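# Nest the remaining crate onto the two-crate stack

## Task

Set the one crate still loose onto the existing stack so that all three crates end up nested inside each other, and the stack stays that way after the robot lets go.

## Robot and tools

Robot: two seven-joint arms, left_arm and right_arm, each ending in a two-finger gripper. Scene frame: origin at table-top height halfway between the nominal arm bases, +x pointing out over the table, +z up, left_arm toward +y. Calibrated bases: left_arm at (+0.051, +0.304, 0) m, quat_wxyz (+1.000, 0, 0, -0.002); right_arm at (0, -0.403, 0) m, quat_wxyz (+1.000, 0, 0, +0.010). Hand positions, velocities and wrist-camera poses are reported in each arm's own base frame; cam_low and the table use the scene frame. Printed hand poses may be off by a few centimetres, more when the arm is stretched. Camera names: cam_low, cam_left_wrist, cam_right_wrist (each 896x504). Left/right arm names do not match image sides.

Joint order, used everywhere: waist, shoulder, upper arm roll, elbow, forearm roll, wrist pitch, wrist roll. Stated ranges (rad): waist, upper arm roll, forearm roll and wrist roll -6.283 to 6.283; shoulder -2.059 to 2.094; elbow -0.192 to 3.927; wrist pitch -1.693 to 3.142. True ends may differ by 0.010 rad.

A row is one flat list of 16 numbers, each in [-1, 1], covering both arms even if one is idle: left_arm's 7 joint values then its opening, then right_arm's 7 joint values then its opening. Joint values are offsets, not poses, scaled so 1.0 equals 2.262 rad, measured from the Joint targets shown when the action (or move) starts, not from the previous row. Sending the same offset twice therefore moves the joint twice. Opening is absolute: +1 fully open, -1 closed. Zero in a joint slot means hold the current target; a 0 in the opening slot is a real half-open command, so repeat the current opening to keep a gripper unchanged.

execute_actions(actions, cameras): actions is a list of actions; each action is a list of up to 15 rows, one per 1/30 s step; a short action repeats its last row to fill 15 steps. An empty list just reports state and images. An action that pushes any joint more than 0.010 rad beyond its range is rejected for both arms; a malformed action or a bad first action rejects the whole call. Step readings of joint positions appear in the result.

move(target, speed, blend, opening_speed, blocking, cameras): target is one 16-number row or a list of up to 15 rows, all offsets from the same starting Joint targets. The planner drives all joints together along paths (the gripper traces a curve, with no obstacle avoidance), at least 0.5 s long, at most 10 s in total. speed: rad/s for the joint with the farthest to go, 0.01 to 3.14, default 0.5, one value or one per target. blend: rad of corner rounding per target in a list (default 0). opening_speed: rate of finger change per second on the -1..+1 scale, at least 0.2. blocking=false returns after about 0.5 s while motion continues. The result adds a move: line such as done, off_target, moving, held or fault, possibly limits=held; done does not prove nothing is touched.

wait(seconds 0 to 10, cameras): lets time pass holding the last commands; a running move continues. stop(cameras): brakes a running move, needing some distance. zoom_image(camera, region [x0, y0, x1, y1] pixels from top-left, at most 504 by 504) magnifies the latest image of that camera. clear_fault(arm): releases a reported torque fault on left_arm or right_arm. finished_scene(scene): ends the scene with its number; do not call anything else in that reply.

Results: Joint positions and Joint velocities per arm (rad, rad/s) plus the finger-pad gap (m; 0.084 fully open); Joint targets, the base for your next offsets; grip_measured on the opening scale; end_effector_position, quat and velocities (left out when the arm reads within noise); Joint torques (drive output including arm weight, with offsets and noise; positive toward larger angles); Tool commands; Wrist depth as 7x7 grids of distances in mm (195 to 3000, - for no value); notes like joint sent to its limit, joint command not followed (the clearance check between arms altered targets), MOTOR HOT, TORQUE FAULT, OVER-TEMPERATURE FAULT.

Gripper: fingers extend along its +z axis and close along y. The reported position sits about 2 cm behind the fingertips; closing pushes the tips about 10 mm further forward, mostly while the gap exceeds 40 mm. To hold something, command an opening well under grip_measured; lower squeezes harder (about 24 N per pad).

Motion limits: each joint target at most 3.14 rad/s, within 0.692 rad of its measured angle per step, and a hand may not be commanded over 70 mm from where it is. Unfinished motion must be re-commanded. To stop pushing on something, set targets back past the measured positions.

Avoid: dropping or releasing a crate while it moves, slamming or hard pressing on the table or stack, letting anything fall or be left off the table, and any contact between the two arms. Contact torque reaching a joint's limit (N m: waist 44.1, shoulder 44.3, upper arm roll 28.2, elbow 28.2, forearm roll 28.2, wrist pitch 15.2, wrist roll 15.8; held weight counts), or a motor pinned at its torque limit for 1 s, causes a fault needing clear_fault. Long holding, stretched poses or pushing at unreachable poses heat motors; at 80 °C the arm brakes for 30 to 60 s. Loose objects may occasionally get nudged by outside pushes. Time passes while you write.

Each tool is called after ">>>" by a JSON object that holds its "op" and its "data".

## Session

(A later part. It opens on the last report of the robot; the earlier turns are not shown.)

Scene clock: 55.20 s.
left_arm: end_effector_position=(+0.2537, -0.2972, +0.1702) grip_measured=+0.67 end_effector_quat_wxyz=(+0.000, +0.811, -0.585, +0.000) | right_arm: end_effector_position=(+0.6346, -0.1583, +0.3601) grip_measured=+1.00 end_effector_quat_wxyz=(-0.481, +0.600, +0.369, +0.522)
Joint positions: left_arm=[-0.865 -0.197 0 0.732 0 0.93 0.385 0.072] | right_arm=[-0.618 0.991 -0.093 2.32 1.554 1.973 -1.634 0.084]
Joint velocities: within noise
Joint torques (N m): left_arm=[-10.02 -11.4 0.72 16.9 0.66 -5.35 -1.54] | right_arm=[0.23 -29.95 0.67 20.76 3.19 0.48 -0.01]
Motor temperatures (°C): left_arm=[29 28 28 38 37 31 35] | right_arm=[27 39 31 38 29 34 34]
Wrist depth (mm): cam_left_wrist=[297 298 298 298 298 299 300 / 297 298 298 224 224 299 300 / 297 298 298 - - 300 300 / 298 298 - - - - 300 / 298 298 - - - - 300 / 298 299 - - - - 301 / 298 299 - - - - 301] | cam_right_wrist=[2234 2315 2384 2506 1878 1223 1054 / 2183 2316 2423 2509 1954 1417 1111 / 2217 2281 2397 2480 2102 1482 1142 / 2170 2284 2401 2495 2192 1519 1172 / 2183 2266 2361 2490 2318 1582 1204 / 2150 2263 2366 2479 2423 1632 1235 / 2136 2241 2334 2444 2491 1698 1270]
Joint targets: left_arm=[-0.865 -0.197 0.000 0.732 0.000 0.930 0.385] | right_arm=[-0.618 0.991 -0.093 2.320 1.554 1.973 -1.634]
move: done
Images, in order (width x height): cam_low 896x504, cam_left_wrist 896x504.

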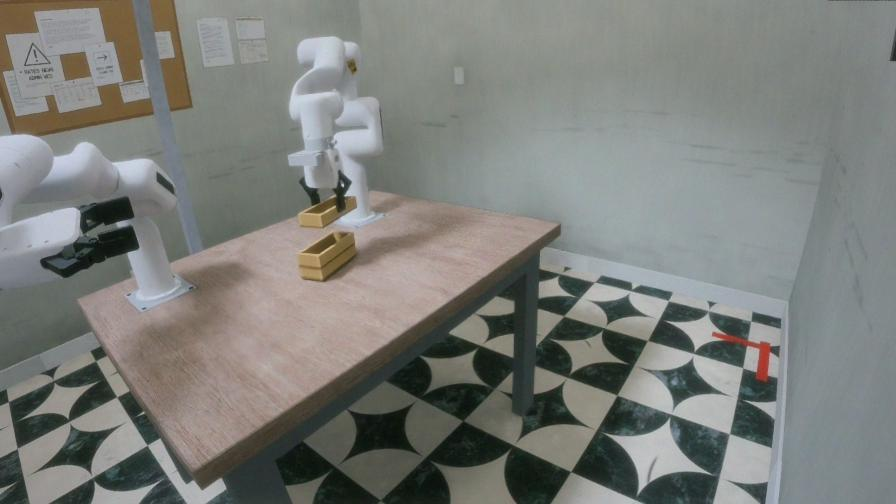

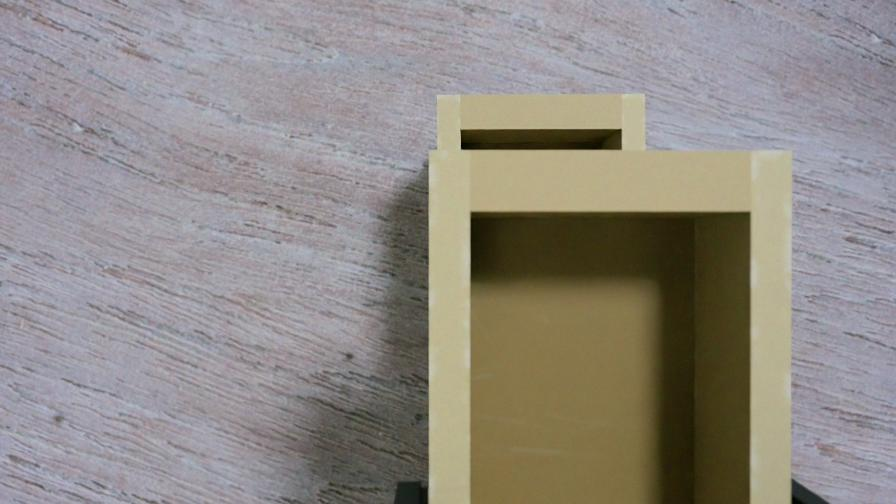

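>>> {"op": "move", "data": {"target": [[-0.0138,0.0459,0,0.0474,0,0.0011,-0.0138,-0.5, 0,0,0,0,0,0,0,1],[-0.0138,0.0869,0,0.016,0,-0.0714,-0.0138,-0.5, 0,0,0,0,0,0,0,1]], "speed": 0.25, "cameras": ["cam_left_wrist","cam_low"]}}

>>> {"op": "zoom_image", "data": {"camera": "cam_left_wrist", "region": [392, 50, 896, 350]}}

>>> {"op": "zoom_image", "data": {"camera": "cam_low", "region": [270, 190, 390, 300]}}

Scene clock: 59.73 s.
left_arm: end_effector_position=(+0.2641, -0.3297, +0.1163) grip_measured=+0.67 end_effector_quat_wxyz=(+0.000, +0.811, -0.585, +0.000) | right_arm: end_effector_position=(+0.6346, -0.1583, +0.3601) grip_measured=+1.00 end_effector_quat_wxyz=(-0.481, +0.600, +0.369, +0.522)
Joint positions: left_arm=[-0.896 0 0 0.769 0 0.768 0.354 0.072] | right_arm=[-0.618 0.991 -0.093 2.32 1.554 1.973 -1.634 0.084]
Joint velocities: within noise
Joint torques (N m): left_arm=[-9.89 -16.14 0.64 15.6 -0.02 -5.27 -1.52] | right_arm=[0.32 -29.91 0.84 20.83 3.3 0.44 -0.05]
Motor temperatures (°C): left_arm=[29 28 28 38 37 31 35] | right_arm=[27 40 31 38 29 34 34]
Wrist depth (mm): cam_left_wrist=[244 244 245 245 245 245 246 / 244 244 245 245 245 246 246 / 244 245 245 245 246 246 246 / 244 245 - - - - 247 / 245 245 - - - - 246 / 245 245 - - - - 247 / 245 245 - - - - 247] | cam_right_wrist=[2214 2333 2419 2545 1879 1218 1053 / 2240 2301 2423 2506 1961 1414 1116 / 2207 2308 2407 2496 2084 1484 1150 / 2167 2287 2382 2525 2164 1529 1173 / 2185 2280 2361 2496 2290 1591 1198 / 2164 2273 2371 2490 2412 1629 1234 / 2158 2254 2337 2464 2558 1712 1269]
Joint targets: left_arm=[-0.896 0.000 0.000 0.769 0.000 0.768 0.354] | right_arm=[-0.618 0.991 -0.093 2.320 1.554 1.973 -1.634]
move: done
Images, in order (width x height): cam_low 896x504, cam_left_wrist 896x504.

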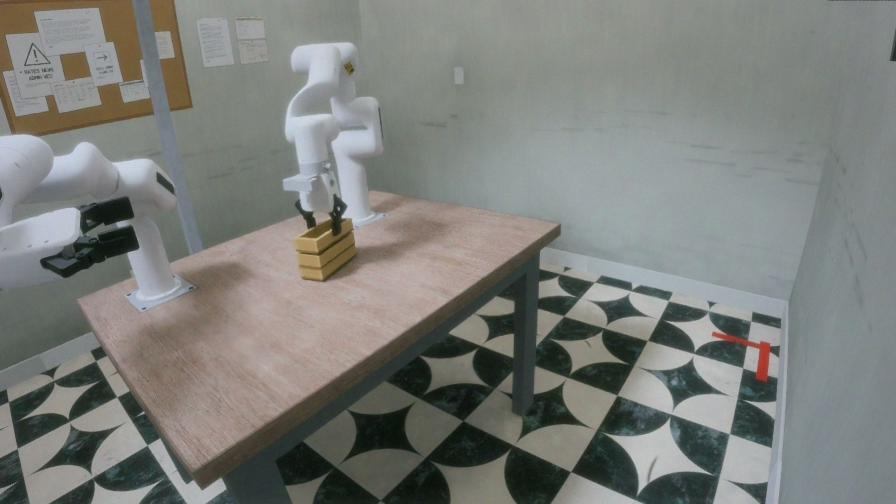

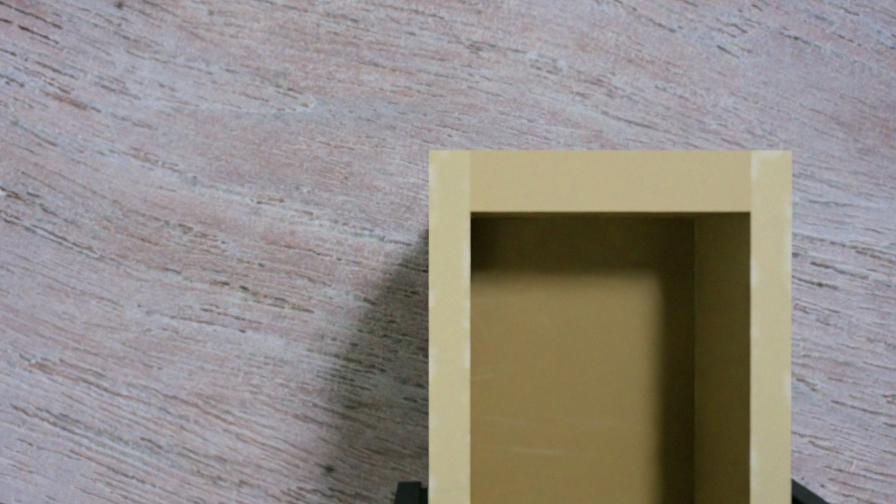

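Scaled by 1.000.

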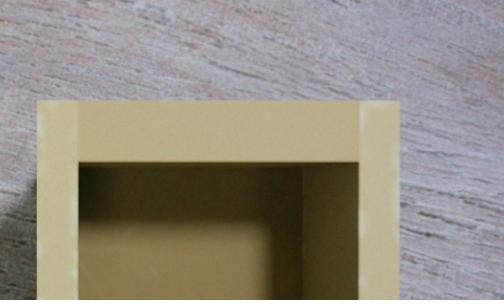

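Scaled by 4.200 from the camera's 896x504 image, which has a finer 1280x720 frame.

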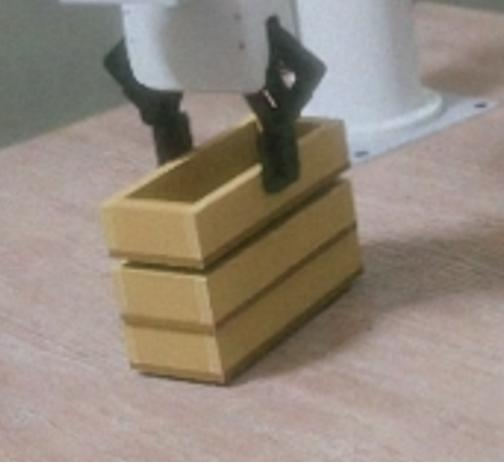

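>>> {"op": "move", "data": {"target": [0,0.0036,0,-0.0016,0,-0.0052,0,-0.5, 0,0,0,0,0,0,0,1], "speed": 0.1, "cameras": ["cam_left_wrist","cam_low"]}}

>>> {"op": "zoom_image", "data": {"camera": "cam_low", "region": [285, 210, 365, 290]}}

Scene clock: 62.33 s.
left_arm: end_effector_position=(+0.2641, -0.3297, +0.1124) grip_measured=+0.67 end_effector_quat_wxyz=(+0.000, +0.811, -0.585, +0.000) | right_arm: end_effector_position=(+0.6346, -0.1583, +0.3601) grip_measured=+1.00 end_effector_quat_wxyz=(-0.481, +0.600, +0.369, +0.522)
Joint positions: left_arm=[-0.896 0.008 0 0.765 0 0.757 0.354 0.072] | right_arm=[-0.618 0.991 -0.093 2.32 1.554 1.973 -1.634 0.084]
Joint velocities: within noise
Joint torques (N m): left_arm=[-9.54 -16.57 0.64 15.34 -0.16 -5.17 -1.43] | right_arm=[0.05 -29.9 0.71 20.75 3.37 0.51 -0.03]
Motor temperatures (°C): left_arm=[29 28 28 37 37 31 35] | right_arm=[27 40 31 38 29 34 34]
Wrist depth (mm): cam_left_wrist=[240 240 241 241 241 242 242 / 240 240 241 241 242 242 242 / 240 241 241 241 242 242 243 / 241 241 - - - - 243 / 241 241 - - - - 243 / 241 241 - - - - 243 / 241 241 - - - - 243] | cam_right_wrist=[2215 2328 2392 2514 1886 1221 1054 / 2225 2306 2408 2552 1959 1410 1118 / 2239 2302 2395 2540 2099 1483 1148 / 2192 2296 2400 2492 2175 1530 1169 / 2201 2293 2398 2487 2288 1582 1213 / 2174 2248 2381 2460 2450 1630 1242 / 2171 2243 2340 2465 2510 1695 1273]
Joint targets: left_arm=[-0.896 0.008 0.000 0.765 0.000 0.757 0.354] | right_arm=[-0.618 0.991 -0.093 2.320 1.554 1.973 -1.634]
move: done
Images, in order (width x height): cam_low 896x504, cam_left_wrist 896x504.

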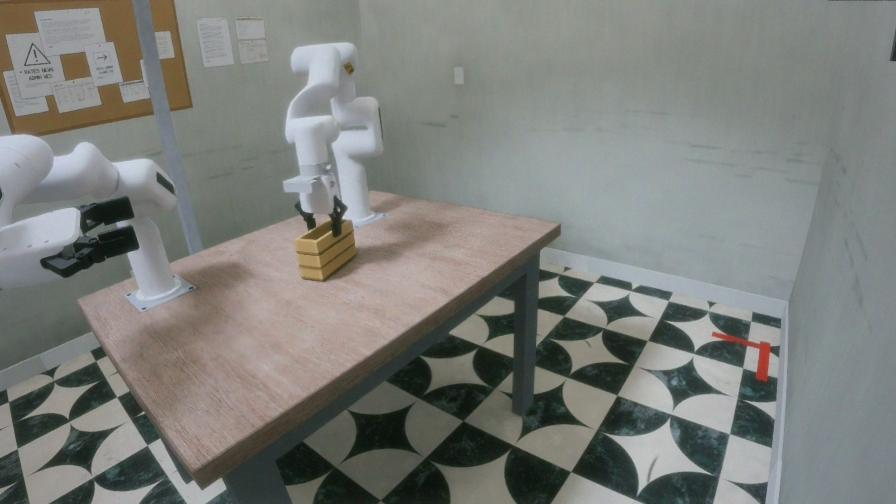

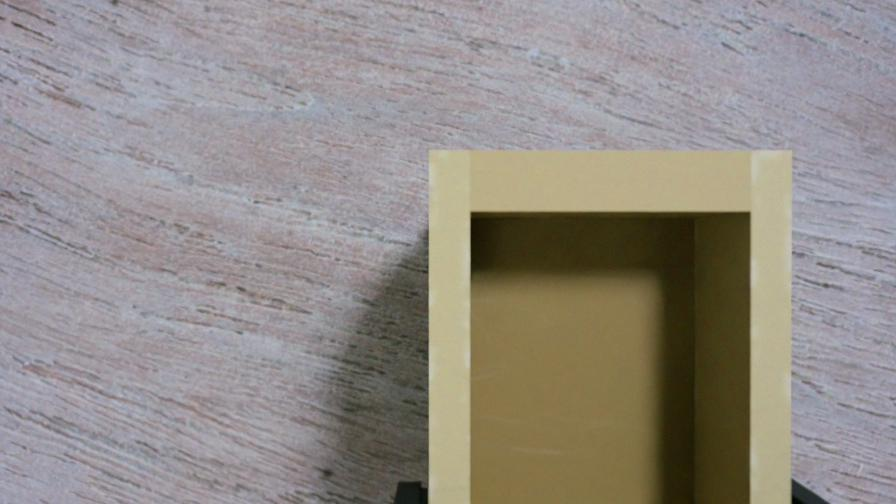

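Scaled by 6.300 from the camera's 896x504 image, which has a finer 1280x720 frame.

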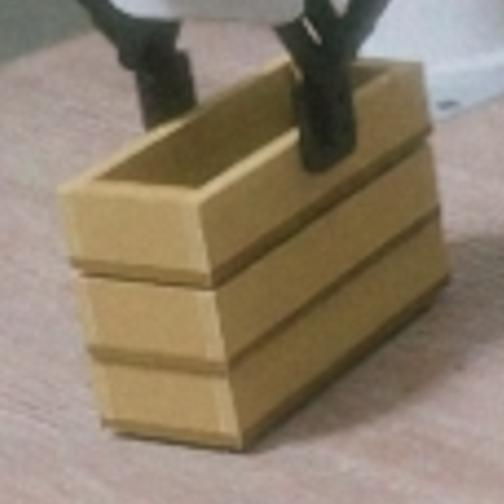

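>>> {"op": "move", "data": {"target": [0,0.0018,0,-0.0008,0,-0.0026,0,-0.5, 0,0,0,0,0,0,0,1], "speed": 0.1, "cameras": []}}

>>> {"op": "move", "data": {"target": [0,0.0014,0,-0.0006,0,-0.0019,0,-0.5, 0,0,0,0,0,0,0,1], "speed": 0.1, "cameras": ["cam_low","cam_left_wrist"]}}

>>> {"op": "zoom_image", "data": {"camera": "cam_low", "region": [285, 210, 365, 290]}}

Scene clock: 65.07 s.
left_arm: end_effector_position=(+0.2641, -0.3298, +0.1105) grip_measured=+0.67 end_effector_quat_wxyz=(+0.000, +0.811, -0.585, +0.000) | right_arm: end_effector_position=(+0.6346, -0.1583, +0.3601) grip_measured=+1.00 end_effector_quat_wxyz=(-0.481, +0.600, +0.369, +0.522)
Joint positions: left_arm=[-0.896 0.012 0 0.763 0 0.751 0.354 0.072] | right_arm=[-0.618 0.991 -0.093 2.32 1.554 1.973 -1.634 0.084]
Joint velocities: within noise
Joint torques (N m): left_arm=[-9.19 -16.55 0.67 15.26 -0.12 -5.12 -1.39] | right_arm=[0.15 -29.88 0.78 20.84 3.28 0.55 -0.04]
Motor temperatures (°C): left_arm=[29 28 28 37 37 31 35] | right_arm=[27 40 31 38 29 34 34]
Wrist depth (mm): cam_left_wrist=[238 238 239 239 239 240 240 / 238 239 239 240 240 240 240 / 238 239 239 240 240 240 240 / 238 239 - - - - 241 / 239 239 - - - - 241 / 239 239 - - - - 241 / 239 239 - - - - 241] | cam_right_wrist=[2221 2323 2453 2520 1895 1216 1054 / 2190 2317 2444 2526 1958 1418 1120 / 2227 2311 2414 2491 2123 1483 1149 / 2193 2274 2376 2519 2154 1518 1175 / 2180 2286 2358 2481 2286 1585 1213 / 2166 2270 2376 2460 2381 1642 1239 / 2148 2242 2337 2477 2487 1696 1262]
Joint targets: left_arm=[-0.896 0.012 0.000 0.763 0.000 0.751 0.354] | right_arm=[-0.618 0.991 -0.093 2.320 1.554 1.973 -1.634]
move: done
No camera images: "cameras" was empty.

Scene clock: 65.77 s.
left_arm: end_effector_position=(+0.2641, -0.3297, +0.1090) grip_measured=+0.67 end_effector_quat_wxyz=(+0.000, +0.811, -0.585, +0.000) | right_arm: end_effector_position=(+0.6346, -0.1583, +0.3601) grip_measured=+1.00 end_effector_quat_wxyz=(-0.481, +0.600, +0.369, +0.522)
Joint positions: left_arm=[-0.896 0.015 0 0.762 0 0.747 0.354 0.072] | right_arm=[-0.618 0.991 -0.093 2.32 1.554 1.973 -1.634 0.084]
Joint velocities: within noise
Joint torques (N m): left_arm=[-9.09 -16.28 0.63 15.36 -0.26 -5.23 -1.28] | right_arm=[0.18 -29.84 0.74 20.8 3.32 0.42 -0.02]
Motor temperatures (°C): left_arm=[29 28 28 37 37 31 35] | right_arm=[27 40 31 38 29 34 34]
Wrist depth (mm): cam_left_wrist=[236 237 237 237 238 238 239 / 236 237 238 238 238 238 239 / 237 237 237 238 238 239 239 / 237 238 - - - - 239 / 238 238 - - - - 239 / 237 238 - - - - 239 / 238 238 - - - - 240] | cam_right_wrist=[2209 2302 2430 2514 1879 1210 1057 / 2214 2329 2388 2537 1951 1409 1116 / 2221 2322 2383 2528 2078 1486 1138 / 2175 2307 2376 2496 2167 1521 1174 / 2189 2283 2374 2470 2307 1579 1222 / 2188 2268 2348 2475 2414 1639 1244 / 2162 2261 2365 2447 2529 1701 1261]
Joint targets: left_arm=[-0.896 0.015 0.000 0.762 0.000 0.746 0.354] | right_arm=[-0.618 0.991 -0.093 2.320 1.554 1.973 -1.634]
move: done
Images, in order (width x height): cam_low 896x504, cam_left_wrist 896x504.

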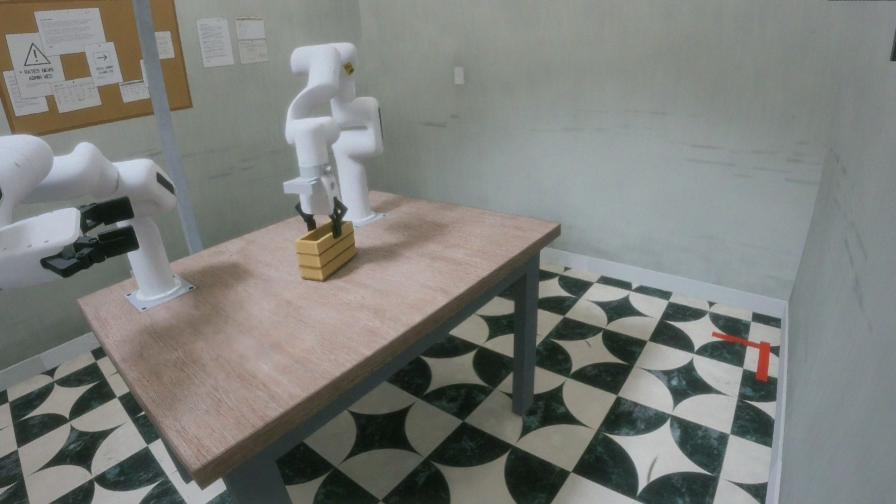

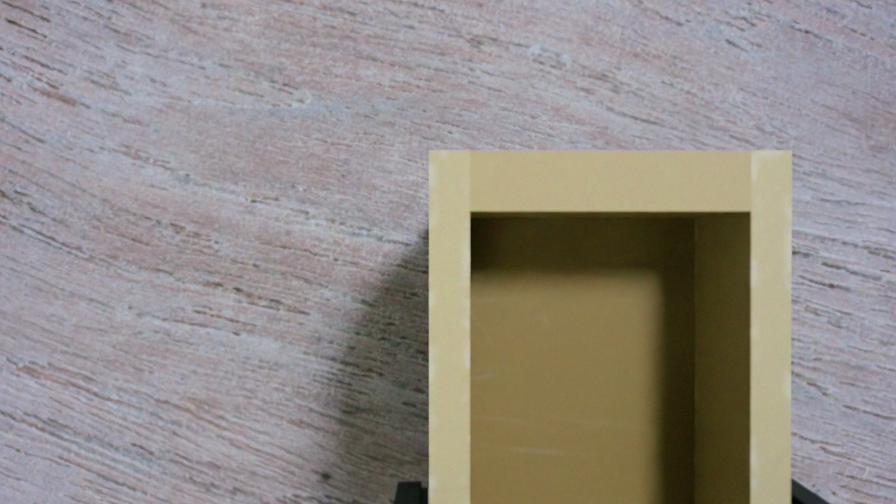

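Scaled by 6.300 from the camera's 896x504 image, which has a finer 1280x720 frame.

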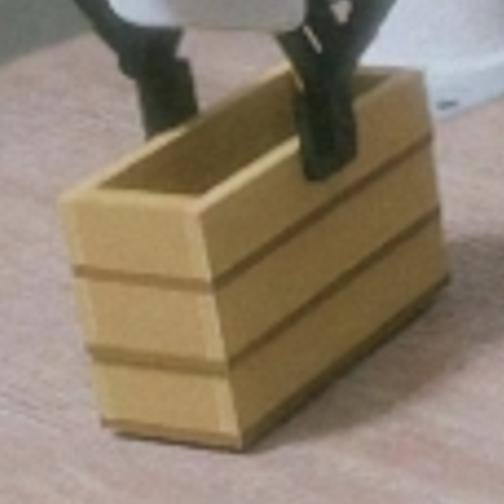

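>>> {"op": "move", "data": {"target": [0,0.0006,0,-0.0002,0,-0.0008,0,-0.5, 0,0,0,0,0,0,0,1], "speed": 0.1, "cameras": ["cam_low","cam_left_wrist"]}}

>>> {"op": "zoom_image", "data": {"camera": "cam_low", "region": [285, 210, 365, 290]}}

Scene clock: 67.43 s.
left_arm: end_effector_position=(+0.2642, -0.3298, +0.1084) grip_measured=+0.67 end_effector_quat_wxyz=(+0.000, +0.811, -0.585, +0.000) | right_arm: end_effector_position=(+0.6346, -0.1583, +0.3601) grip_measured=+1.00 end_effector_quat_wxyz=(-0.481, +0.600, +0.369, +0.522)
Joint positions: left_arm=[-0.896 0.016 0 0.761 0 0.745 0.354 0.072] | right_arm=[-0.618 0.991 -0.093 2.32 1.554 1.973 -1.634 0.084]
Joint velocities: within noise
Joint torques (N m): left_arm=[-8.9 -9.2 0.61 10.79 -0.27 -5.12 -1.34] | right_arm=[0.19 -29.87 0.83 20.77 3.37 0.45 -0.05]
Motor temperatures (°C): left_arm=[29 28 28 37 37 31 35] | right_arm=[27 40 31 38 29 34 34]
Wrist depth (mm): cam_left_wrist=[236 237 237 237 237 238 238 / 236 237 237 238 238 238 238 / 237 237 237 237 238 238 238 / 237 237 - - - - 239 / 237 237 - - - - 239 / 237 238 - - - - 239 / 237 238 - - - - 239] | cam_right_wrist=[2215 2335 2421 2530 1890 1213 1052 / 2230 2318 2425 2490 1965 1418 1109 / 2182 2291 2417 2494 2101 1482 1144 / 2207 2289 2398 2473 2152 1522 1171 / 2172 2261 2367 2469 2282 1579 1202 / 2157 2251 2365 2478 2384 1641 1237 / 2143 2256 2350 2441 2516 1705 1270]
Joint targets: left_arm=[-0.896 0.017 0.000 0.761 0.000 0.745 0.354] | right_arm=[-0.618 0.991 -0.093 2.320 1.554 1.973 -1.634]
move: done
Images, in order (width x height): cam_low 896x504, cam_left_wrist 896x504.

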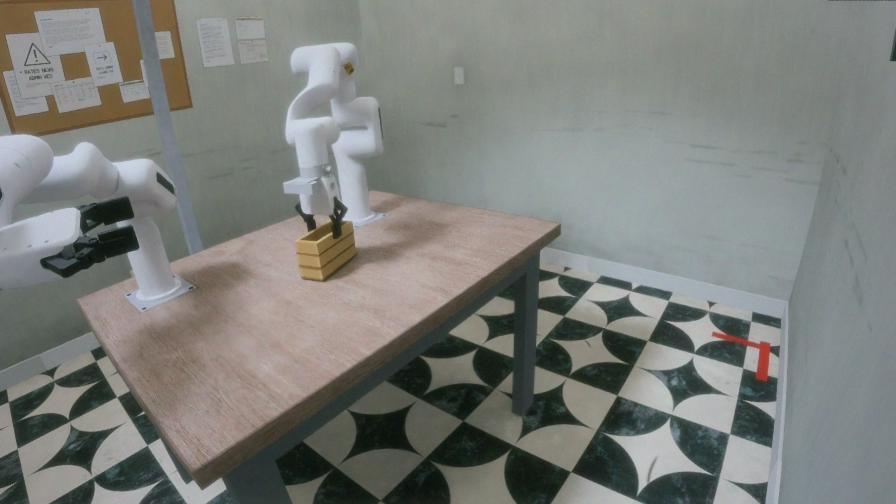

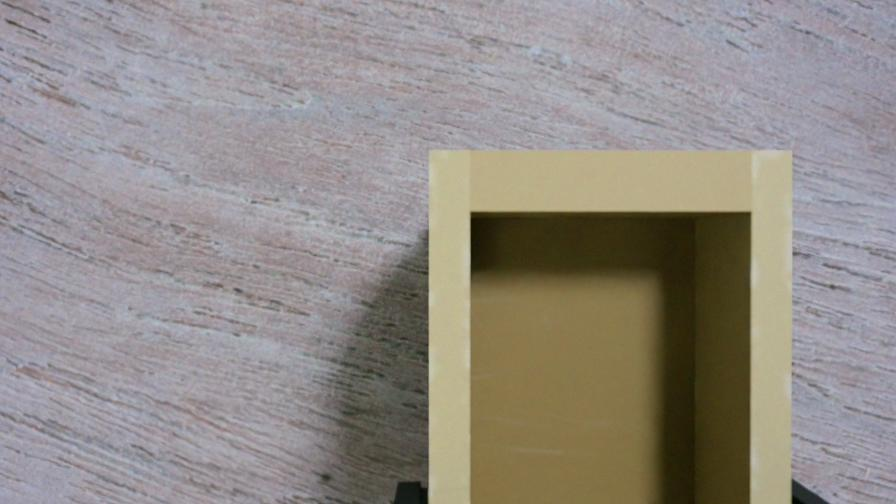

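Scaled by 6.300 from the camera's 896x504 image, which has a finer 1280x720 frame.

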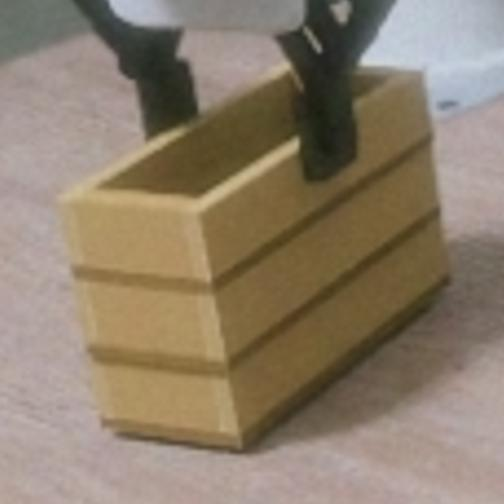

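>>> {"op": "move", "data": {"target": [0,0,0,0,0,0,0,1, 0,0,0,0,0,0,0,1], "opening_speed": 0.6, "cameras": []}}

>>> {"op": "move", "data": {"target": [[0,-0.0249,0,0.0155,0,0.0404,0,1, 0,0,0,0,0,0,0,1],[0,-0.0487,0,0.0346,0,0.0829,0,1, 0,0,0,0,0,0,0,1]], "speed": 0.3, "cameras": ["cam_low","cam_left_wrist"]}}

>>> {"op": "zoom_image", "data": {"camera": "cam_low", "region": [285, 190, 385, 290]}}

Scene clock: 71.20 s.
left_arm: end_effector_position=(+0.2641, -0.3298, +0.1083) grip_measured=+1.00 end_effector_quat_wxyz=(+0.000, +0.811, -0.585, +0.000) | right_arm: end_effector_position=(+0.6346, -0.1583, +0.3601) grip_measured=+1.00 end_effector_quat_wxyz=(-0.481, +0.600, +0.369, +0.522)
Joint positions: left_arm=[-0.896 0.017 0 0.761 0 0.745 0.354 0.084] | right_arm=[-0.618 0.991 -0.093 2.32 1.554 1.973 -1.634 0.084]
Joint velocities: within noise
Joint torques (N m): left_arm=[-8.42 -31.06 0.65 21.56 -0.15 -1.96 -1.22] | right_arm=[0.25 -30.08 0.71 20.96 3.41 0.51 -0.02]
Motor temperatures (°C): left_arm=[29 28 28 37 37 31 35] | right_arm=[27 40 31 38 29 34 34]
Wrist depth (mm): cam_left_wrist=[236 236 237 237 237 237 238 / 236 236 237 237 237 238 238 / 236 236 237 237 - 238 239 / 236 237 - - - - 238 / 237 237 - - - - 239 / 237 237 - - - - 239 / 237 237 - - - - 239] | cam_right_wrist=[2208 2330 2432 2546 1890 1222 1050 / 2207 2311 2400 2503 1975 1414 1120 / 2209 2278 2401 2533 2092 1484 1147 / 2180 2276 2375 2509 2172 1520 1176 / 2181 2272 2379 2466 2314 1586 1212 / 2170 2267 2349 2436 2370 1638 1238 / 2119 2269 2359 2440 2513 1727 1267]
Joint targets: left_arm=[-0.896 0.017 0.000 0.761 0.000 0.745 0.354] | right_arm=[-0.618 0.991 -0.093 2.320 1.554 1.973 -1.634]
move: done
No camera images: "cameras" was empty.

Scene clock: 72.47 s.
left_arm: end_effector_position=(+0.2641, -0.3297, +0.1705) grip_measured=+1.00 end_effector_quat_wxyz=(+0.000, +0.811, -0.585, +0.001) | right_arm: end_effector_position=(+0.6346, -0.1583, +0.3601) grip_measured=+1.00 end_effector_quat_wxyz=(-0.481, +0.600, +0.369, +0.522)
Joint positions: left_arm=[-0.896 -0.094 0 0.839 0 0.932 0.354 0.084] | right_arm=[-0.618 0.991 -0.093 2.32 1.554 1.973 -1.634 0.084]
Joint velocities: within noise
Joint torques (N m): left_arm=[-8.3 -29.67 0.7 23.25 -0.25 -0.44 -1.22] | right_arm=[-0.01 -30.05 0.74 20.89 3.52 0.39 -0.02]
Motor temperatures (°C): left_arm=[29 28 28 37 37 31 35] | right_arm=[27 40 31 38 29 34 34]
Wrist depth (mm): cam_left_wrist=[297 298 298 298 299 299 300 / 297 298 299 299 299 300 300 / 298 298 299 299 299 301 300 / 298 298 298 219 219 300 300 / 298 299 299 219 219 301 300 / 298 299 299 219 219 301 301 / 299 299 300 219 219 301 301] | cam_right_wrist=[2208 2325 2441 2522 1896 1214 1057 / 2212 2296 2416 2531 1972 1418 1117 / 2233 2310 2382 2477 2111 1482 1146 / 2214 2274 2410 2490 2179 1535 1175 / 2171 2276 2361 2473 2303 1591 1217 / 2163 2289 2345 2434 2424 1644 1237 / 2144 2233 2349 2446 2479 1710 1271]
Joint targets: left_arm=[-0.896 -0.094 0.000 0.840 0.000 0.932 0.354] | right_arm=[-0.618 0.991 -0.093 2.320 1.554 1.973 -1.634]
move: done
Images, in order (width x height): cam_low 896x504, cam_left_wrist 896x504.

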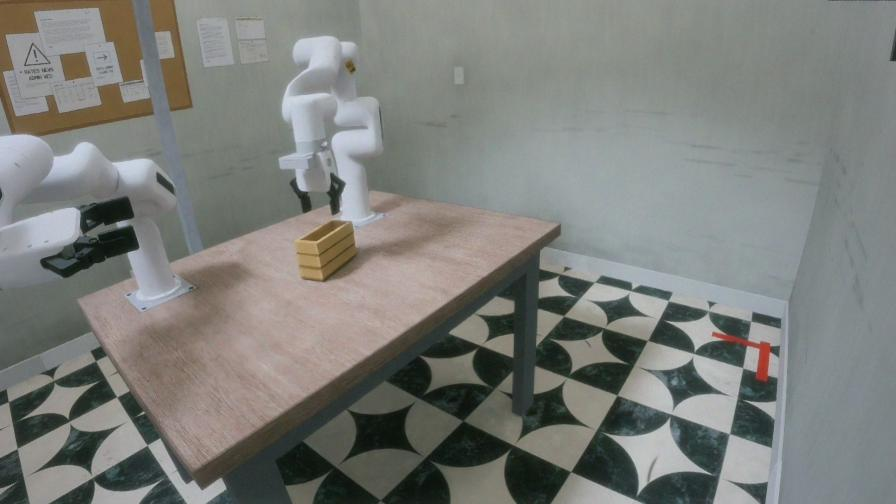

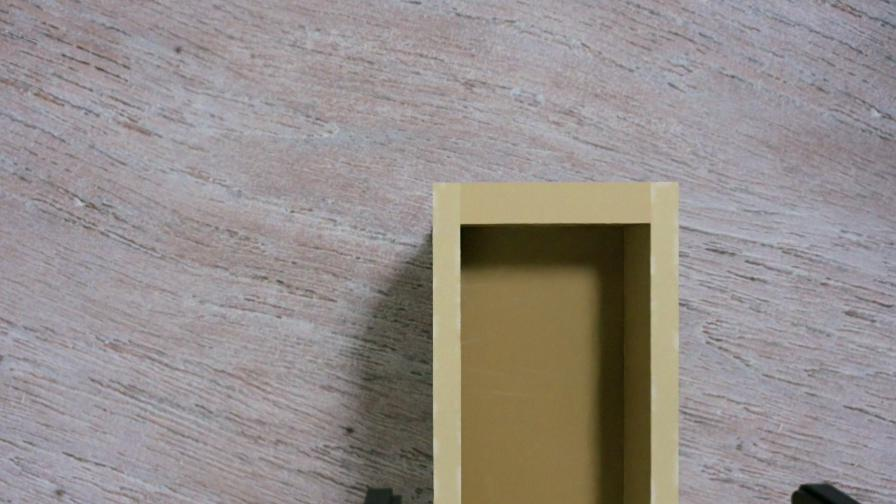

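Scaled by 5.040 from the camera's 896x504 image, which has a finer 1280x720 frame.

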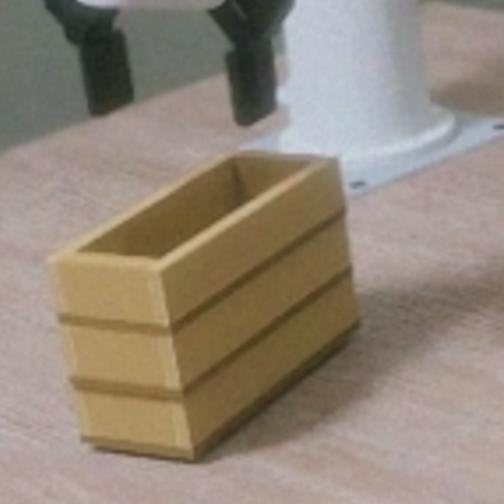

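Nested.

>>> {"op": "finished_scene", "data": {"scene": 1}}

The scene is finished: the task was done.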